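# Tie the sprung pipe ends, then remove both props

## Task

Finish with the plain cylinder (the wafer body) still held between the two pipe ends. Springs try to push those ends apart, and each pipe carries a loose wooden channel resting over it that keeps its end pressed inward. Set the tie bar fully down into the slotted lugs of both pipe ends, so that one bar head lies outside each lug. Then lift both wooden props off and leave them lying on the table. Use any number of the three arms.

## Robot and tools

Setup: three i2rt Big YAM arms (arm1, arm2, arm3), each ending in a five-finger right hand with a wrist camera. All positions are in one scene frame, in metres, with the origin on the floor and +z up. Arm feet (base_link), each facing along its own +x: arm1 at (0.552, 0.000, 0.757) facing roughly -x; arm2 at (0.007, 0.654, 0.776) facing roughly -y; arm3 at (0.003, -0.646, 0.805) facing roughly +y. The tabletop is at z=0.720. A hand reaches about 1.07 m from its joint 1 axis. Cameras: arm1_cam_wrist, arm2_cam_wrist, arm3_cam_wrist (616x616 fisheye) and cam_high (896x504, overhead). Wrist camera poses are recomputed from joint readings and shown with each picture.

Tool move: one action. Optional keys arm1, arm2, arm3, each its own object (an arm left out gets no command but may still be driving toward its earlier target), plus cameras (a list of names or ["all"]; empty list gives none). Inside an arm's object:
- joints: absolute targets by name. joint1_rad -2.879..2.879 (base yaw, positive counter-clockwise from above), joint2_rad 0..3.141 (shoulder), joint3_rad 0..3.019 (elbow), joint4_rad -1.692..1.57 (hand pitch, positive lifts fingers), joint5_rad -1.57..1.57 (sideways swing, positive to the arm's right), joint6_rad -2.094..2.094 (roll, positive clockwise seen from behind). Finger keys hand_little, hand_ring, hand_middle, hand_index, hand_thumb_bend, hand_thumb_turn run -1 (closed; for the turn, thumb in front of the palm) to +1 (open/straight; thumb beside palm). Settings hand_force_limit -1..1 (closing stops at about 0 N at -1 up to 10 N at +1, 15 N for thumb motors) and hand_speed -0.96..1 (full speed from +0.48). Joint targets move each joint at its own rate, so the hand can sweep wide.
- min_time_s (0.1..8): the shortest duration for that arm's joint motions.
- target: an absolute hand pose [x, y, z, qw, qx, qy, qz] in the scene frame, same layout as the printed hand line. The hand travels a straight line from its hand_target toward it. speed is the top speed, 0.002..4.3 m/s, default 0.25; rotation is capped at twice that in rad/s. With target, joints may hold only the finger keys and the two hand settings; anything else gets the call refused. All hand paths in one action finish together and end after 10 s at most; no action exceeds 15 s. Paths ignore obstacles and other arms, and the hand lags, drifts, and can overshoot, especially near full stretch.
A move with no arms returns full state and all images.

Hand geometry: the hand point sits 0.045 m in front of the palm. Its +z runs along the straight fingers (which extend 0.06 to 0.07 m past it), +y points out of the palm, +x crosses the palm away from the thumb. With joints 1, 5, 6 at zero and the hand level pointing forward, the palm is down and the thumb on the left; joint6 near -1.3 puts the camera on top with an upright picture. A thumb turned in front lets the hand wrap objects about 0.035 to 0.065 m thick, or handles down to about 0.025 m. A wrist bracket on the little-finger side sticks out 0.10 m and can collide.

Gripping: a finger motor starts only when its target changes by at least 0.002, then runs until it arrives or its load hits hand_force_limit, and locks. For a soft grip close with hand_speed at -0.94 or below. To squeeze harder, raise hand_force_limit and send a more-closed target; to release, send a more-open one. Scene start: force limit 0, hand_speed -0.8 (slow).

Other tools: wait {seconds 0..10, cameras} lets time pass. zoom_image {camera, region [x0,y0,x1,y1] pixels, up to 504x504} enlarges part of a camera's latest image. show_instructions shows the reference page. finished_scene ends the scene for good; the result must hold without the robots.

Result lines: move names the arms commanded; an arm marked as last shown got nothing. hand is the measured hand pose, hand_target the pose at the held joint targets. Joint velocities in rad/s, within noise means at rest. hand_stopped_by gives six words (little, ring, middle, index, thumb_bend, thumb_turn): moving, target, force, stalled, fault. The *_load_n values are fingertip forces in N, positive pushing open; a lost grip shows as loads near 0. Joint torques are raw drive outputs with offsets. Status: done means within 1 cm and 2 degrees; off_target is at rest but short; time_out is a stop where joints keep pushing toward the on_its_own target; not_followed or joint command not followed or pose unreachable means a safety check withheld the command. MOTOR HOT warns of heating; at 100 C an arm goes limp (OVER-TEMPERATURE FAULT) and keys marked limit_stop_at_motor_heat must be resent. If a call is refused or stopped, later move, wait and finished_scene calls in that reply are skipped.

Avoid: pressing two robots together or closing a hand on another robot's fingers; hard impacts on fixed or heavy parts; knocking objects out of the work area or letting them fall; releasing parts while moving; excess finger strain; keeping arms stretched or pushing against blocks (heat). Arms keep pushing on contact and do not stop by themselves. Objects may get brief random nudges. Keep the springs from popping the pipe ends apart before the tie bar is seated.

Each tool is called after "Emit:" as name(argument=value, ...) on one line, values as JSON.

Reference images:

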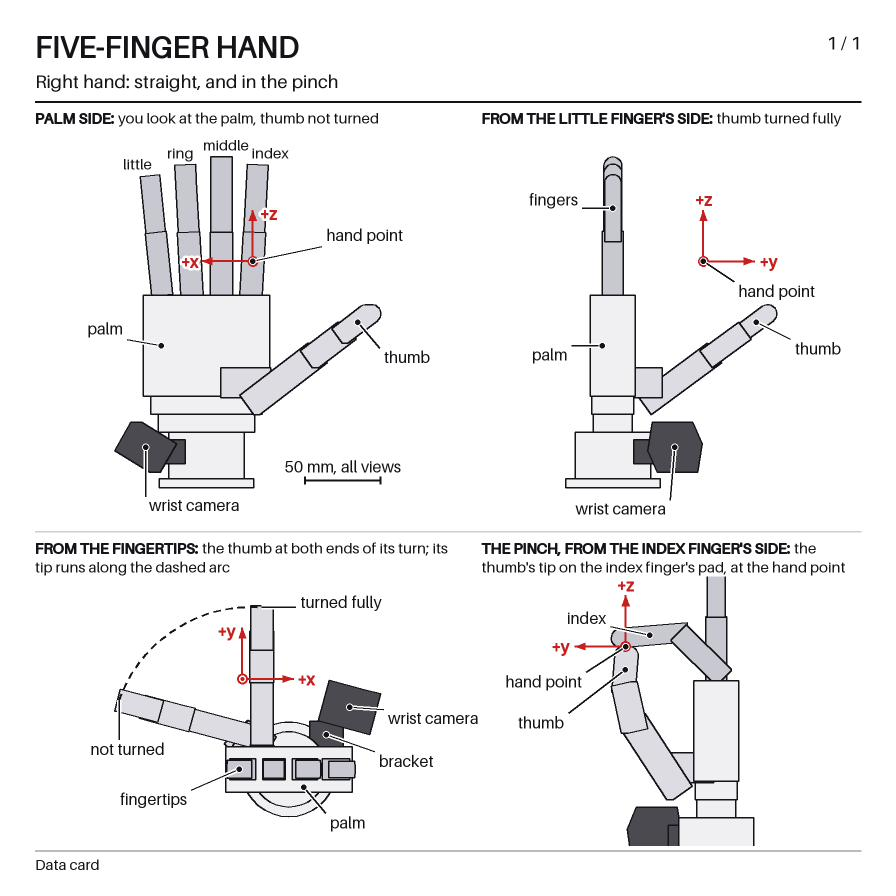

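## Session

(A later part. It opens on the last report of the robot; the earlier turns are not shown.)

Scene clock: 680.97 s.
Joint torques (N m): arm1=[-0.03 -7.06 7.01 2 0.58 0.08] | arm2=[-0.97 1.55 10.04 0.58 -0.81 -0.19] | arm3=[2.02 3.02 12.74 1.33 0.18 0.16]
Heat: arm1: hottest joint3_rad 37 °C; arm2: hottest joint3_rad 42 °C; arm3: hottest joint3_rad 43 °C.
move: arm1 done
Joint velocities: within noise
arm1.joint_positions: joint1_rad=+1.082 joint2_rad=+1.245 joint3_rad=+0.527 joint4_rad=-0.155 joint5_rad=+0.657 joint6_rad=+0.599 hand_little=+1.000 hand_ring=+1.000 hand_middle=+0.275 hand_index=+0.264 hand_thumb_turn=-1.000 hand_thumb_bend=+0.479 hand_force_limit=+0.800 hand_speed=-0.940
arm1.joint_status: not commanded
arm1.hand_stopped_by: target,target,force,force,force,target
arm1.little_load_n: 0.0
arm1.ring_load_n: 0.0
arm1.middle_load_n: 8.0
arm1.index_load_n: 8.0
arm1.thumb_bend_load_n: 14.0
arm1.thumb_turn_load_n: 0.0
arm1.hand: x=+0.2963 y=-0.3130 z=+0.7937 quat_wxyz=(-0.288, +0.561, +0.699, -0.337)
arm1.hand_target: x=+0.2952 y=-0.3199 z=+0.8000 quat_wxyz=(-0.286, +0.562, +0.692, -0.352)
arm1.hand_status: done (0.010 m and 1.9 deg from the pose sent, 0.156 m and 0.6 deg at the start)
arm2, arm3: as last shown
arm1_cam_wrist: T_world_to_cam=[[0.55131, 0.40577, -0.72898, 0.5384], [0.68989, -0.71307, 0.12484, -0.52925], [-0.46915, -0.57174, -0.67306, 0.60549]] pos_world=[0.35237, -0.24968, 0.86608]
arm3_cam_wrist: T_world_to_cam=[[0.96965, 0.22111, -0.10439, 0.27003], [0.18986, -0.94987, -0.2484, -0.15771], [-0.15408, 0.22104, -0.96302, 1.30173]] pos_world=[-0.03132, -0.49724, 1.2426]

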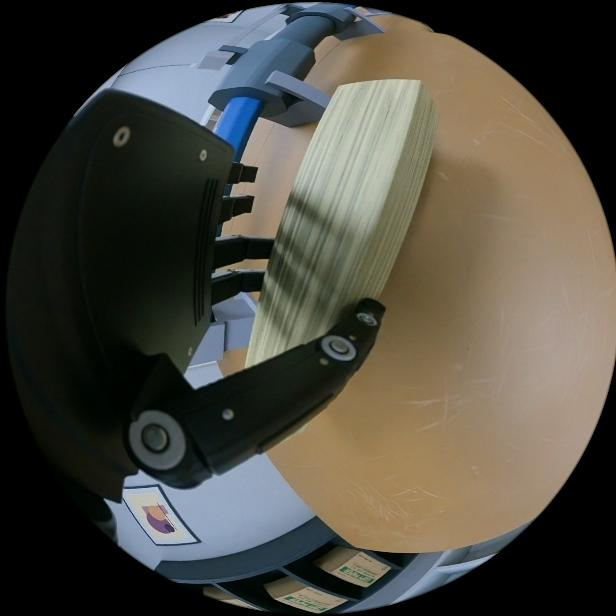

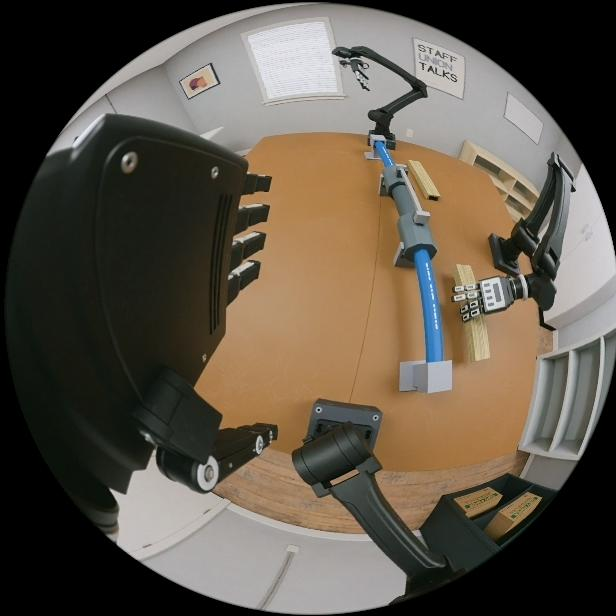

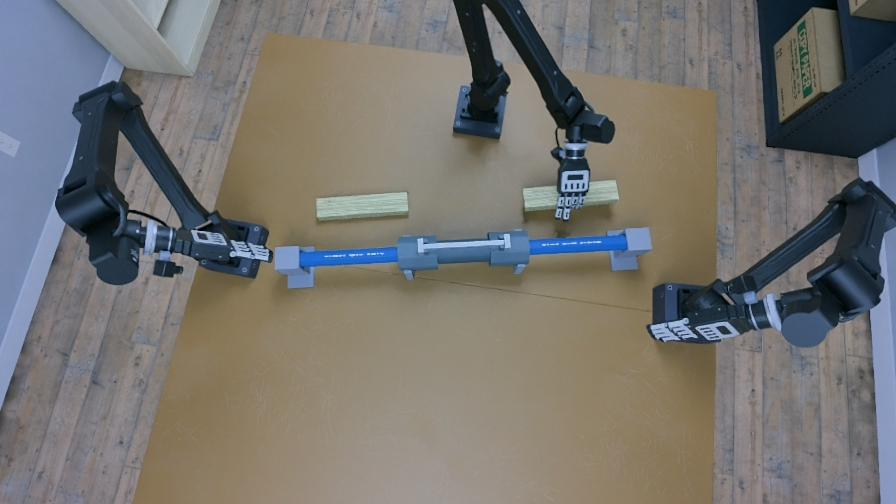

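Emit:
move(arm1={"target":[0.295,-0.32,0.757,0.2863,-0.5619,-0.6915,0.3523],"speed":0.06})

Emit:
move(arm1={"target":[0.295,-0.32,0.747,0.2863,-0.5619,-0.6915,0.3523],"speed":0.04})

Emit:
move(arm1={"target":[0.295,-0.32,0.740,0.2863,-0.5619,-0.6915,0.3523],"speed":0.03}, cameras=["arm1_cam_wrist","arm3_cam_wrist"])

Emit:
zoom_image(camera="arm3_cam_wrist", region=[420, 240, 520, 380])

Scene clock: 685.23 s.
Joint torques (N m): arm1=[-0.15 -7.41 5.64 2.03 0.51 0.07] | arm2=[-1.03 1.55 10.03 0.58 -0.81 -0.19] | arm3=[1.96 3.02 12.74 1.35 0.18 0.16]
Heat: arm1: hottest joint3_rad 36 °C; arm2: hottest joint3_rad 42 °C; arm3: hottest joint3_rad 43 °C.
move: arm1 done
Joint velocities: within noise
arm1.joint_positions: joint1_rad=+1.082 joint2_rad=+1.368 joint3_rad=+0.480 joint4_rad=+0.023 joint5_rad=+0.659 joint6_rad=+0.599 hand_little=+1.000 hand_ring=+1.000 hand_middle=+0.275 hand_index=+0.264 hand_thumb_turn=-1.000 hand_thumb_bend=+0.479 hand_force_limit=+0.800 hand_speed=-0.940
arm1.joint_status: not commanded
arm1.hand_stopped_by: target,target,force,force,force,target
arm1.little_load_n: 0.0
arm1.ring_load_n: 0.0
arm1.middle_load_n: 8.0
arm1.index_load_n: 8.0
arm1.thumb_bend_load_n: 14.0
arm1.thumb_turn_load_n: 0.0
arm1.hand: x=+0.2950 y=-0.3146 z=+0.7539 quat_wxyz=(-0.289, +0.561, +0.697, -0.341)
arm1.hand_target: x=+0.2951 y=-0.3200 z=+0.7571 quat_wxyz=(-0.286, +0.562, +0.692, -0.352)
arm1.hand_status: done (0.006 m and 1.5 deg from the pose sent, 0.037 m and 1.9 deg at the start)
arm2, arm3: as last shown
arm2.thumb_turn_load_n: -0.5
pictures: none

Scene clock: 686.20 s.
Joint torques (N m): arm1=[-0.03 -6.95 5.18 1.98 0.44 0.07] | arm2=[-1.03 1.55 10.04 0.59 -0.81 -0.19] | arm3=[2.02 3.08 12.74 1.36 0.17 0.15]
Heat: arm1: hottest joint3_rad 36 °C; arm2: hottest joint3_rad 42 °C; arm3: hottest joint3_rad 43 °C.
move: arm1 done
Joint velocities: within noise
arm1.joint_positions: joint1_rad=+1.082 joint2_rad=+1.394 joint3_rad=+0.474 joint4_rad=+0.067 joint5_rad=+0.661 joint6_rad=+0.599 hand_little=+1.000 hand_ring=+1.000 hand_middle=+0.275 hand_index=+0.264 hand_thumb_turn=-1.000 hand_thumb_bend=+0.479 hand_force_limit=+0.800 hand_speed=-0.940
arm1.joint_status: not commanded
arm1.hand_stopped_by: target,target,force,force,force,target
arm1.little_load_n: 0.0
arm1.ring_load_n: 0.0
arm1.middle_load_n: 8.5
arm1.index_load_n: 7.5
arm1.thumb_bend_load_n: 14.0
arm1.thumb_turn_load_n: 0.0
arm1.hand: x=+0.2930 y=-0.3172 z=+0.7485 quat_wxyz=(-0.289, +0.562, +0.694, -0.346)
arm1.hand_target: x=+0.2951 y=-0.3198 z=+0.7470 quat_wxyz=(-0.286, +0.562, +0.692, -0.352)
arm1.hand_status: done (0.004 m and 0.8 deg from the pose sent, 0.009 m and 1.5 deg at the start)
arm2, arm3: as last shown
arm2.thumb_turn_load_n: 0.0
pictures: none

Scene clock: 687.17 s.
Joint torques (N m): arm1=[-0.03 -6.42 4.53 1.92 0.32 0.07] | arm2=[-0.97 1.55 10.04 0.59 -0.81 -0.19] | arm3=[2.02 3.02 12.72 1.33 0.18 0.16]
Heat: arm1: hottest joint3_rad 36 °C; arm2: hottest joint3_rad 42 °C; arm3: hottest joint3_rad 44 °C.
move: arm1 done
Joint velocities: within noise
arm1.joint_positions: joint1_rad=+1.082 joint2_rad=+1.408 joint3_rad=+0.474 joint4_rad=+0.101 joint5_rad=+0.665 joint6_rad=+0.599 hand_little=+1.000 hand_ring=+1.000 hand_middle=+0.275 hand_index=+0.264 hand_thumb_turn=-1.000 hand_thumb_bend=+0.479 hand_force_limit=+0.800 hand_speed=-0.940
arm1.joint_status: not commanded
arm1.hand_stopped_by: target,target,force,force,force,target
arm1.little_load_n: 0.0
arm1.ring_load_n: 0.0
arm1.middle_load_n: 8.5
arm1.index_load_n: 7.5
arm1.thumb_bend_load_n: 13.5
arm1.thumb_turn_load_n: 0.0
arm1.hand: x=+0.2899 y=-0.3215 z=+0.7484 quat_wxyz=(-0.289, +0.563, +0.688, -0.355)
arm1.hand_target: x=+0.2951 y=-0.3197 z=+0.7402 quat_wxyz=(-0.286, +0.562, +0.692, -0.352)
arm1.hand_status: done (0.010 m and 0.6 deg from the pose sent, 0.009 m and 0.8 deg at the start)
arm2, arm3: as last shown
arm1_cam_wrist: T_world_to_cam=[[0.53507, 0.37914, -0.75495, 0.52798], [0.68953, -0.71232, 0.13097, -0.52953], [-0.48811, -0.59064, -0.64257, 0.54373]] pos_world=[0.34802, -0.25623, 0.81734]
arm3_cam_wrist: T_world_to_cam=[[0.96965, 0.22111, -0.10439, 0.27003], [0.18986, -0.94987, -0.2484, -0.15771], [-0.15408, 0.22104, -0.96302, 1.30173]] pos_world=[-0.03132, -0.49724, 1.2426]

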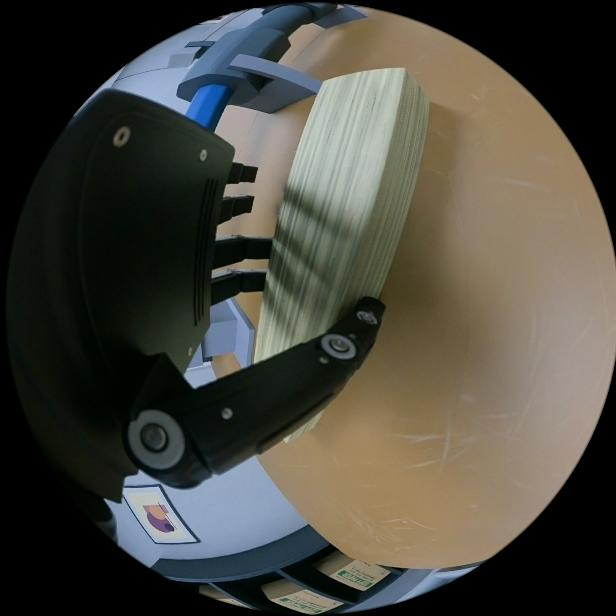

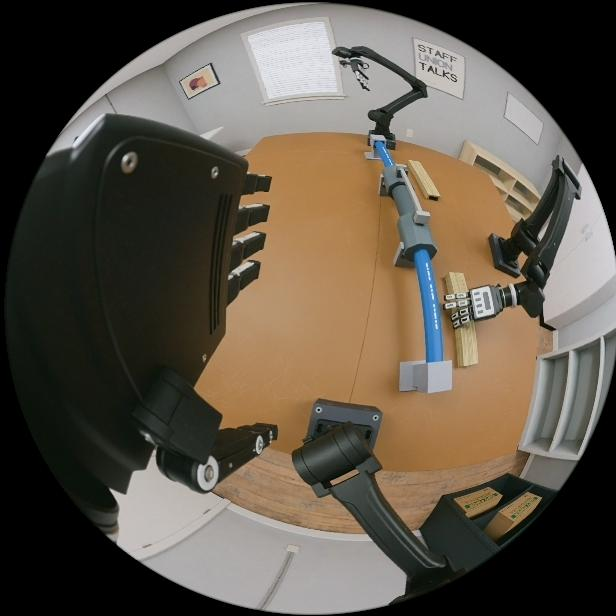

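Scaled by 3.600 from the camera's image (finer frame: 880x880).

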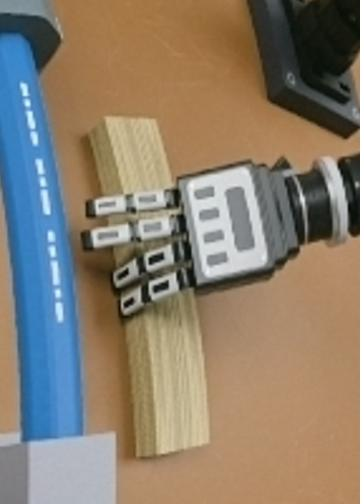

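Emit:
move(arm1={"target":[0.291,-0.323,0.744,0.2863,-0.5619,-0.6915,0.3523],"speed":0.05,"joints":{"hand_speed":-0.9,"hand_index":0.5,"hand_middle":0.5,"hand_thumb_bend":0.75}})

Emit:
move(arm1={"joints":{"hand_speed":-0.6,"hand_index":0.75,"hand_middle":0.75,"hand_thumb_bend":0.9}})

Emit:
move(arm1={"target":[0.30,-0.31,0.97,0.2863,-0.5619,-0.6915,0.3523],"speed":0.2}, cameras=["all"])

Emit:
zoom_image(camera="cam_high", region=[300, 165, 660, 300])

Emit:
zoom_image(camera="cam_high", region=[390, 220, 540, 280])

Emit:
zoom_image(camera="arm3_cam_wrist", region=[360, 120, 520, 400])

Emit:
zoom_image(camera="arm2_cam_wrist", region=[210, 140, 330, 380])

Scene clock: 692.73 s.
Joint torques (N m): arm1=[-0.67 -7.36 5.75 1.46 0.28 0.02] | arm2=[-1.03 1.55 10.04 0.59 -0.81 -0.19] | arm3=[2.14 3.08 12.74 1.36 0.17 0.15]
Heat: arm1: hottest joint3_rad 36 °C; arm2: hottest joint3_rad 42 °C; arm3: hottest joint3_rad 44 °C.
move: arm1 done
Joint velocities: within noise
arm1.joint_positions: joint1_rad=+1.082 joint2_rad=+1.419 joint3_rad=+0.474 joint4_rad=+0.101 joint5_rad=+0.661 joint6_rad=+0.599 hand_little=+1.000 hand_ring=+1.000 hand_middle=+0.500 hand_index=+0.500 hand_thumb_turn=-1.000 hand_thumb_bend=+0.750 hand_force_limit=+0.800 hand_speed=-0.900
arm1.joint_status: all done
arm1.hand_stopped_by: target,target,target,target,target,target
arm1.little_load_n: 0.0
arm1.ring_load_n: 0.0
arm1.middle_load_n: 0.0
arm1.index_load_n: 0.0
arm1.thumb_bend_load_n: 0.0
arm1.thumb_turn_load_n: 0.0
arm1.hand: x=+0.2911 y=-0.3207 z=+0.7442 quat_wxyz=(-0.288, +0.562, +0.691, -0.350)
arm1.hand_target: x=+0.2911 y=-0.3229 z=+0.7439 quat_wxyz=(-0.286, +0.562, +0.692, -0.352)
arm1.hand_status: done (0.002 m and 0.3 deg from the pose sent, 0.005 m and 0.6 deg at the start)
arm2.joint_positions: joint1_rad=-0.901 joint2_rad=+0.645 joint3_rad=+1.114 joint4_rad=-1.529 joint5_rad=-0.809 joint6_rad=-1.928 hand_little=+1.000 hand_ring=+1.000 hand_middle=+1.000 hand_index=+1.000 hand_thumb_turn=+1.000 hand_thumb_bend=+1.000 hand_force_limit=+0.000 hand_speed=-0.800
arm2.joint_status: not commanded
arm2.hand_stopped_by: target,target,target,target,target,target
arm2.little_load_n: 0.0
arm2.ring_load_n: 0.0
arm2.middle_load_n: 0.0
arm2.index_load_n: 0.0
arm2.thumb_bend_load_n: 0.0
arm2.thumb_turn_load_n: 0.0
arm2.hand: x=-0.1170 y=+0.4501 z=+1.1337 quat_wxyz=(+0.176, +0.508, -0.735, +0.413)
arm2.hand_target: x=-0.1197 y=+0.4501 z=+1.1497 quat_wxyz=(+0.189, +0.511, -0.730, +0.413)
arm2.hand_status: not commanded
arm3: as last shown
pictures: none

Scene clock: 693.47 s.
Joint torques (N m): arm1=[-0.67 -7.3 5.75 1.42 0.27 0.01] | arm2=[-0.97 1.55 10.03 0.59 -0.81 -0.19] | arm3=[2.02 3.02 12.74 1.33 0.18 0.16]
Heat: arm1: hottest joint3_rad 36 °C; arm2: hottest joint3_rad 42 °C; arm3: hottest joint3_rad 44 °C.
move: arm1 done
Joint velocities: within noise
arm1.joint_positions: joint1_rad=+1.082 joint2_rad=+1.419 joint3_rad=+0.474 joint4_rad=+0.101 joint5_rad=+0.661 joint6_rad=+0.599 hand_little=+1.000 hand_ring=+1.000 hand_middle=+0.750 hand_index=+0.750 hand_thumb_turn=-1.000 hand_thumb_bend=+0.900 hand_force_limit=+0.800 hand_speed=-0.600
arm1.joint_status: all done
arm1.hand_stopped_by: target,target,target,target,target,target
arm1.little_load_n: 0.0
arm1.ring_load_n: 0.0
arm1.middle_load_n: 0.0
arm1.index_load_n: 0.0
arm1.thumb_bend_load_n: 0.0
arm1.thumb_turn_load_n: 0.0
arm1.hand: x=+0.2911 y=-0.3207 z=+0.7442 quat_wxyz=(-0.288, +0.562, +0.691, -0.350)
arm1.hand_target: x=+0.2911 y=-0.3229 z=+0.7440 quat_wxyz=(-0.286, +0.562, +0.692, -0.352)
arm1.hand_status: not commanded
arm2, arm3: as last shown
pictures: none

Scene clock: 695.33 s.
Joint torques (N m): arm1=[-0.32 -5.07 13.23 0.73 0.44 0.05] | arm2=[-0.97 1.55 10.03 0.58 -0.81 -0.2] | arm3=[2.02 3.08 12.74 1.33 0.17 0.16]
Heat: arm1: hottest joint3_rad 36 °C; arm2: hottest joint3_rad 42 °C; arm3: hottest joint3_rad 44 °C.
move: arm1 off_target
Joint velocities: within noise
arm1.joint_positions: joint1_rad=+1.082 joint2_rad=+0.962 joint3_rad=+0.785 joint4_rad=-0.702 joint5_rad=+0.660 joint6_rad=+0.599 hand_little=+1.000 hand_ring=+1.000 hand_middle=+0.750 hand_index=+0.750 hand_thumb_turn=-1.000 hand_thumb_bend=+0.900 hand_force_limit=+0.800 hand_speed=-0.600
arm1.joint_status: not commanded
arm1.hand_stopped_by: target,target,target,target,target,target
arm1.little_load_n: 0.0
arm1.ring_load_n: 0.0
arm1.middle_load_n: 0.0
arm1.index_load_n: 0.0
arm1.thumb_bend_load_n: 0.0
arm1.thumb_turn_load_n: 0.0
arm1.hand: x=+0.3044 y=-0.2978 z=+0.9461 quat_wxyz=(-0.290, +0.561, +0.700, -0.335)
arm1.hand_target: x=+0.3005 y=-0.3093 z=+0.9700 quat_wxyz=(-0.286, +0.562, +0.692, -0.353)
arm1.hand_status: off_target (0.027 m and 2.3 deg from the pose sent, 0.226 m and 0.3 deg at the start)
arm2: as last shown
arm3.joint_positions: joint1_rad=+0.762 joint2_rad=+0.460 joint3_rad=+0.990 joint4_rad=-1.371 joint5_rad=+0.370 joint6_rad=-0.823 hand_little=+1.000 hand_ring=+1.000 hand_middle=+1.000 hand_index=+1.000 hand_thumb_turn=+1.000 hand_thumb_bend=+1.000 hand_force_limit=+0.000 hand_speed=-0.800
arm3.joint_status: not commanded
arm3.hand_stopped_by: target,target,target,target,target,target
arm3.little_load_n: 0.0
arm3.ring_load_n: 0.0
arm3.middle_load_n: 0.0
arm3.index_load_n: 0.0
arm3.thumb_bend_load_n: 0.0
arm3.thumb_turn_load_n: -0.5
arm3.hand: x=-0.0477 y=-0.4691 z=+1.1310 quat_wxyz=(-0.351, +0.676, +0.625, +0.171)
arm3.hand_target: x=-0.0495 y=-0.4700 z=+1.1495 quat_wxyz=(-0.366, +0.675, +0.618, +0.168)
arm3.hand_status: not commanded
pictures: arm1_cam_wrist, arm2_cam_wrist, arm3_cam_wrist, cam_high
arm1_cam_wrist: T_world_to_cam=[[0.55289, 0.40944, -0.72572, 0.63644], [0.68854, -0.71501, 0.12117, -0.53974], [-0.46928, -0.56668, -0.67723, 0.72603]] pos_world=[0.36046, -0.23507, 1.01897]
arm2_cam_wrist: T_world_to_cam=[[-0.97709, 0.01624, -0.21222, 0.11426], [0.08976, 0.93553, -0.34164, -0.0252], [0.19299, -0.35286, -0.91556, 1.33516]] pos_world=[-0.14377, 0.49285, 1.23806]
arm3_cam_wrist: T_world_to_cam=[[0.96965, 0.22111, -0.10439, 0.27003], [0.18986, -0.94987, -0.2484, -0.15771], [-0.15408, 0.22104, -0.96302, 1.30173]] pos_world=[-0.03132, -0.49724, 1.2426]

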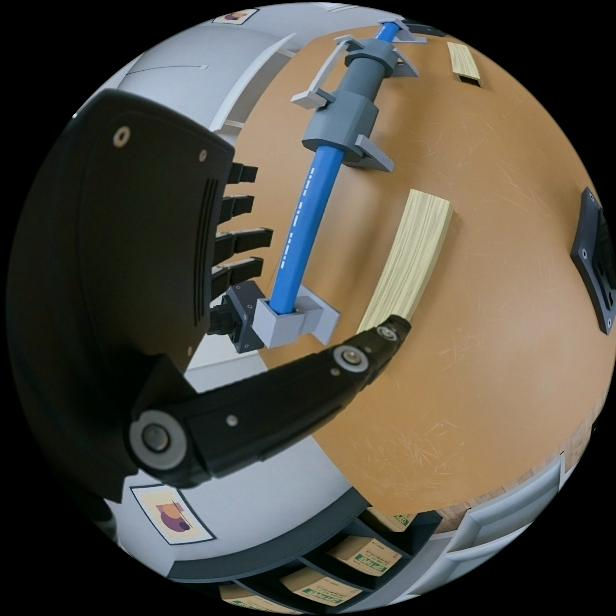

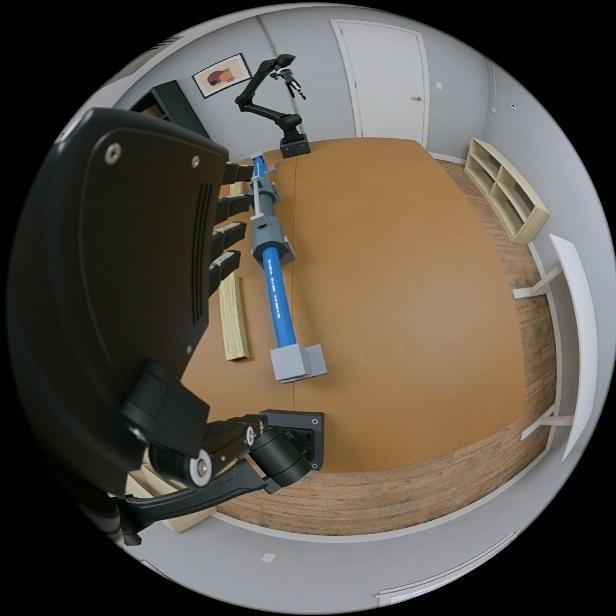

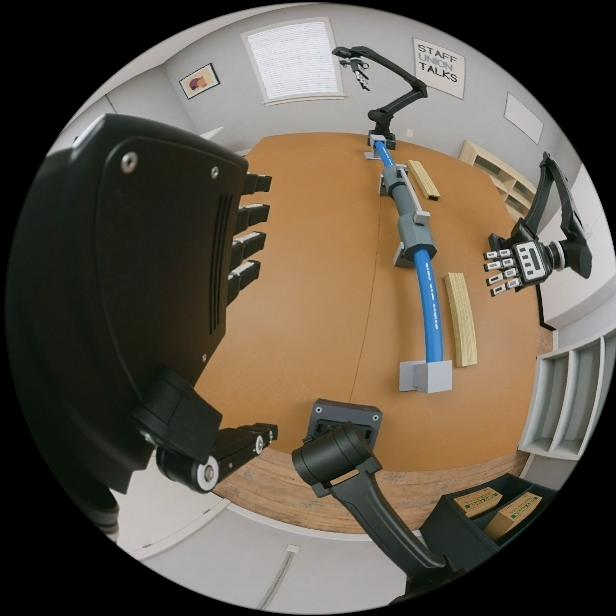

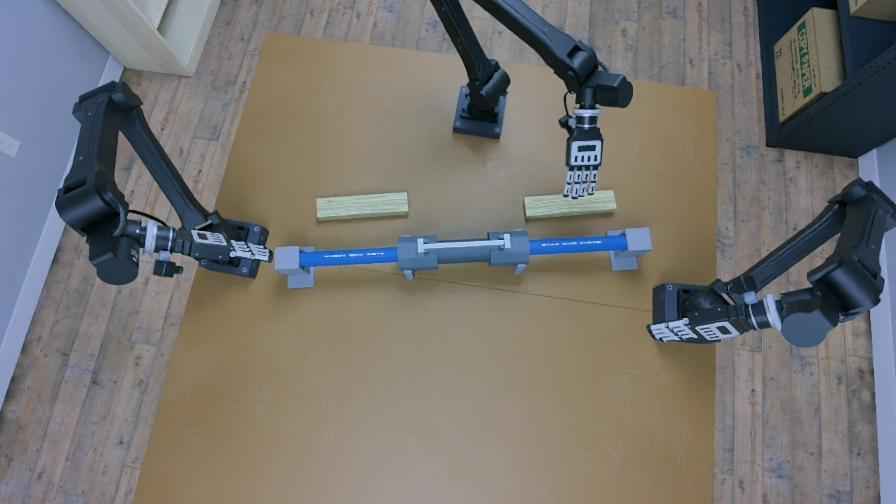

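Scaled by 1.400 from the camera's image (finer frame: 1280x720).

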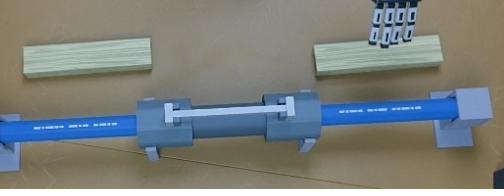

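Scaled by 3.360 from the camera's image (finer frame: 1280x720).

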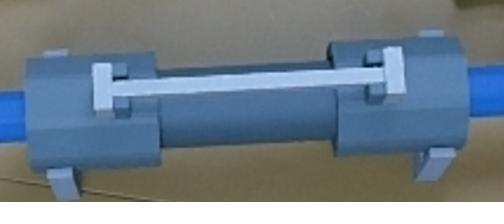

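Scaled by 1.800 from the camera's image (finer frame: 880x880).

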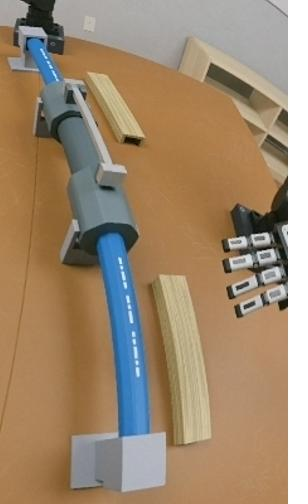

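Scaled by 2.100 from the camera's image (finer frame: 880x880).

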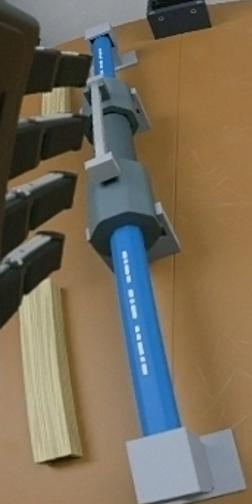

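Emit:
move(arm1={"target":[0.20,-0.04,0.99,0.2863,-0.5619,-0.6915,0.3523],"speed":0.3}, cameras=["arm1_cam_wrist","cam_high"])

Emit:
zoom_image(camera="arm1_cam_wrist", region=[260, 80, 500, 400])

Emit:
zoom_image(camera="cam_high", region=[405, 225, 525, 265])

Scene clock: 700.03 s.
Joint torques (N m): arm1=[-1.26 -3.37 13.09 2.07 -0.26 -0.06] | arm2=[-1.03 1.55 10.04 0.58 -0.81 -0.19] | arm3=[2.02 3.02 12.72 1.35 0.18 0.16]
Heat: arm1: hottest joint3_rad 36 °C; arm2: hottest joint3_rad 42 °C; arm3: hottest joint3_rad 44 °C.
move: arm1 off_target
Joint velocities: within noise
arm1.joint_positions: joint1_rad=-0.039 joint2_rad=+0.775 joint3_rad=+0.721 joint4_rad=-0.657 joint5_rad=-0.213 joint6_rad=-0.152 hand_little=+1.000 hand_ring=+1.000 hand_middle=+0.750 hand_index=+0.750 hand_thumb_turn=-1.000 hand_thumb_bend=+0.900 hand_force_limit=+0.800 hand_speed=-0.600
arm1.joint_status: not commanded
arm1.hand_stopped_by: target,target,target,target,target,target
arm1.little_load_n: 0.0
arm1.ring_load_n: 0.0
arm1.middle_load_n: -0.5
arm1.index_load_n: 0.0
arm1.thumb_bend_load_n: 0.0
arm1.thumb_turn_load_n: 0.0
arm1.hand: x=+0.2146 y=-0.0427 z=+0.9631 quat_wxyz=(-0.262, +0.575, +0.698, -0.336)
arm1.hand_target: x=+0.2014 y=-0.0400 z=+0.9901 quat_wxyz=(-0.286, +0.562, +0.692, -0.352)
arm1.hand_status: off_target (0.031 m and 3.8 deg from the pose sent, 0.282 m and 2.3 deg at the start)
arm2, arm3: as last shown
arm3.thumb_turn_load_n: 0.0
arm1_cam_wrist: T_world_to_cam=[[0.58704, 0.37751, -0.71615, 0.57609], [0.68037, -0.70947, 0.18373, -0.35581], [-0.43873, -0.5951, -0.67333, 0.82839]] pos_world=[0.26733, 0.02307, 1.03571]

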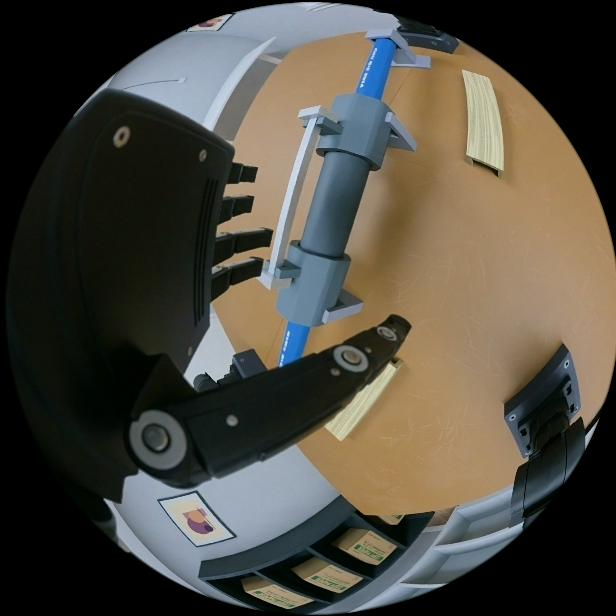

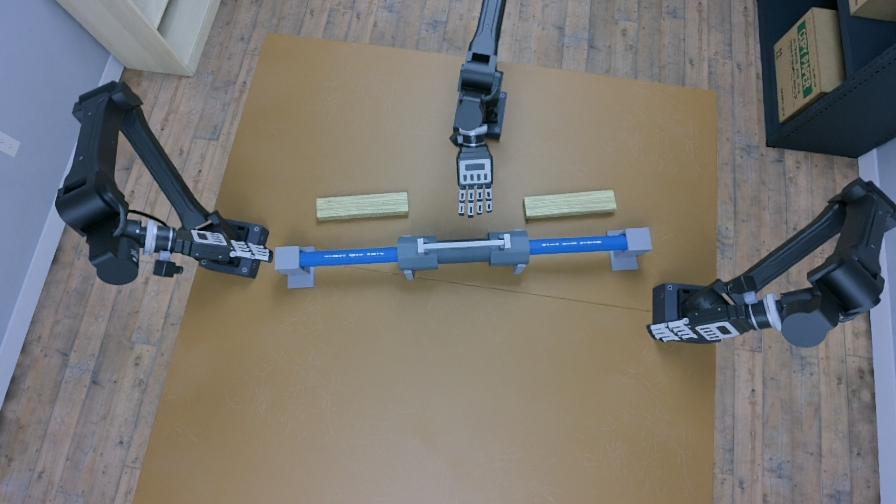

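Scaled by 1.575 from the camera's image (finer frame: 880x880).

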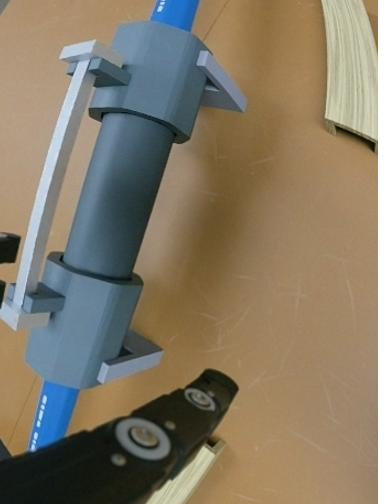

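Scaled by 4.200 from the camera's image (finer frame: 1280x720).

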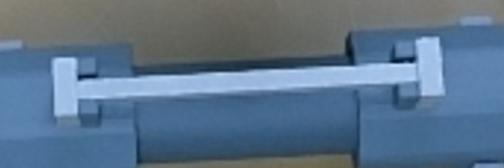

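Emit:
zoom_image(camera="arm1_cam_wrist", region=[285, 90, 365, 170])

Emit:
zoom_image(camera="arm1_cam_wrist", region=[245, 230, 325, 310])

Scaled by 6.300 from the camera's image (finer frame: 880x880).

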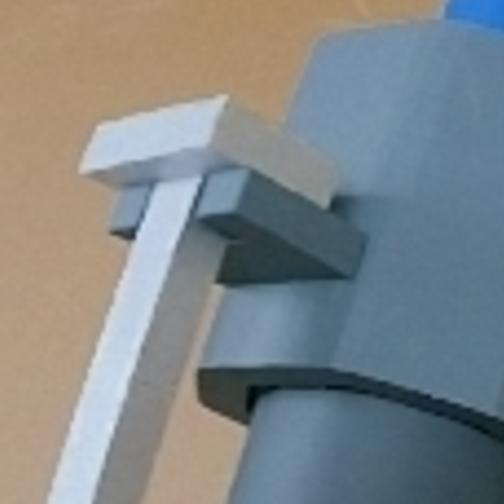

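Scaled by 6.300 from the camera's image (finer frame: 880x880).

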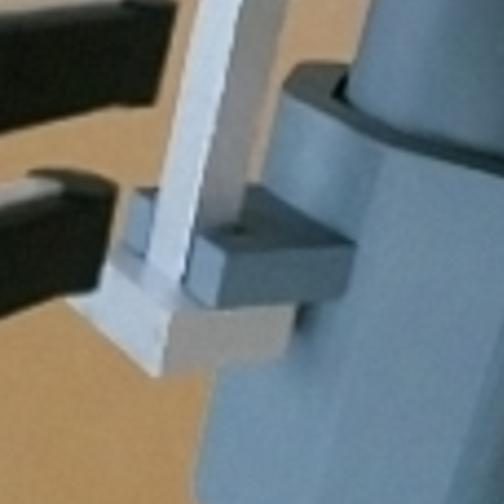

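Emit:
finished_scene()

The scene is finished: the task was done.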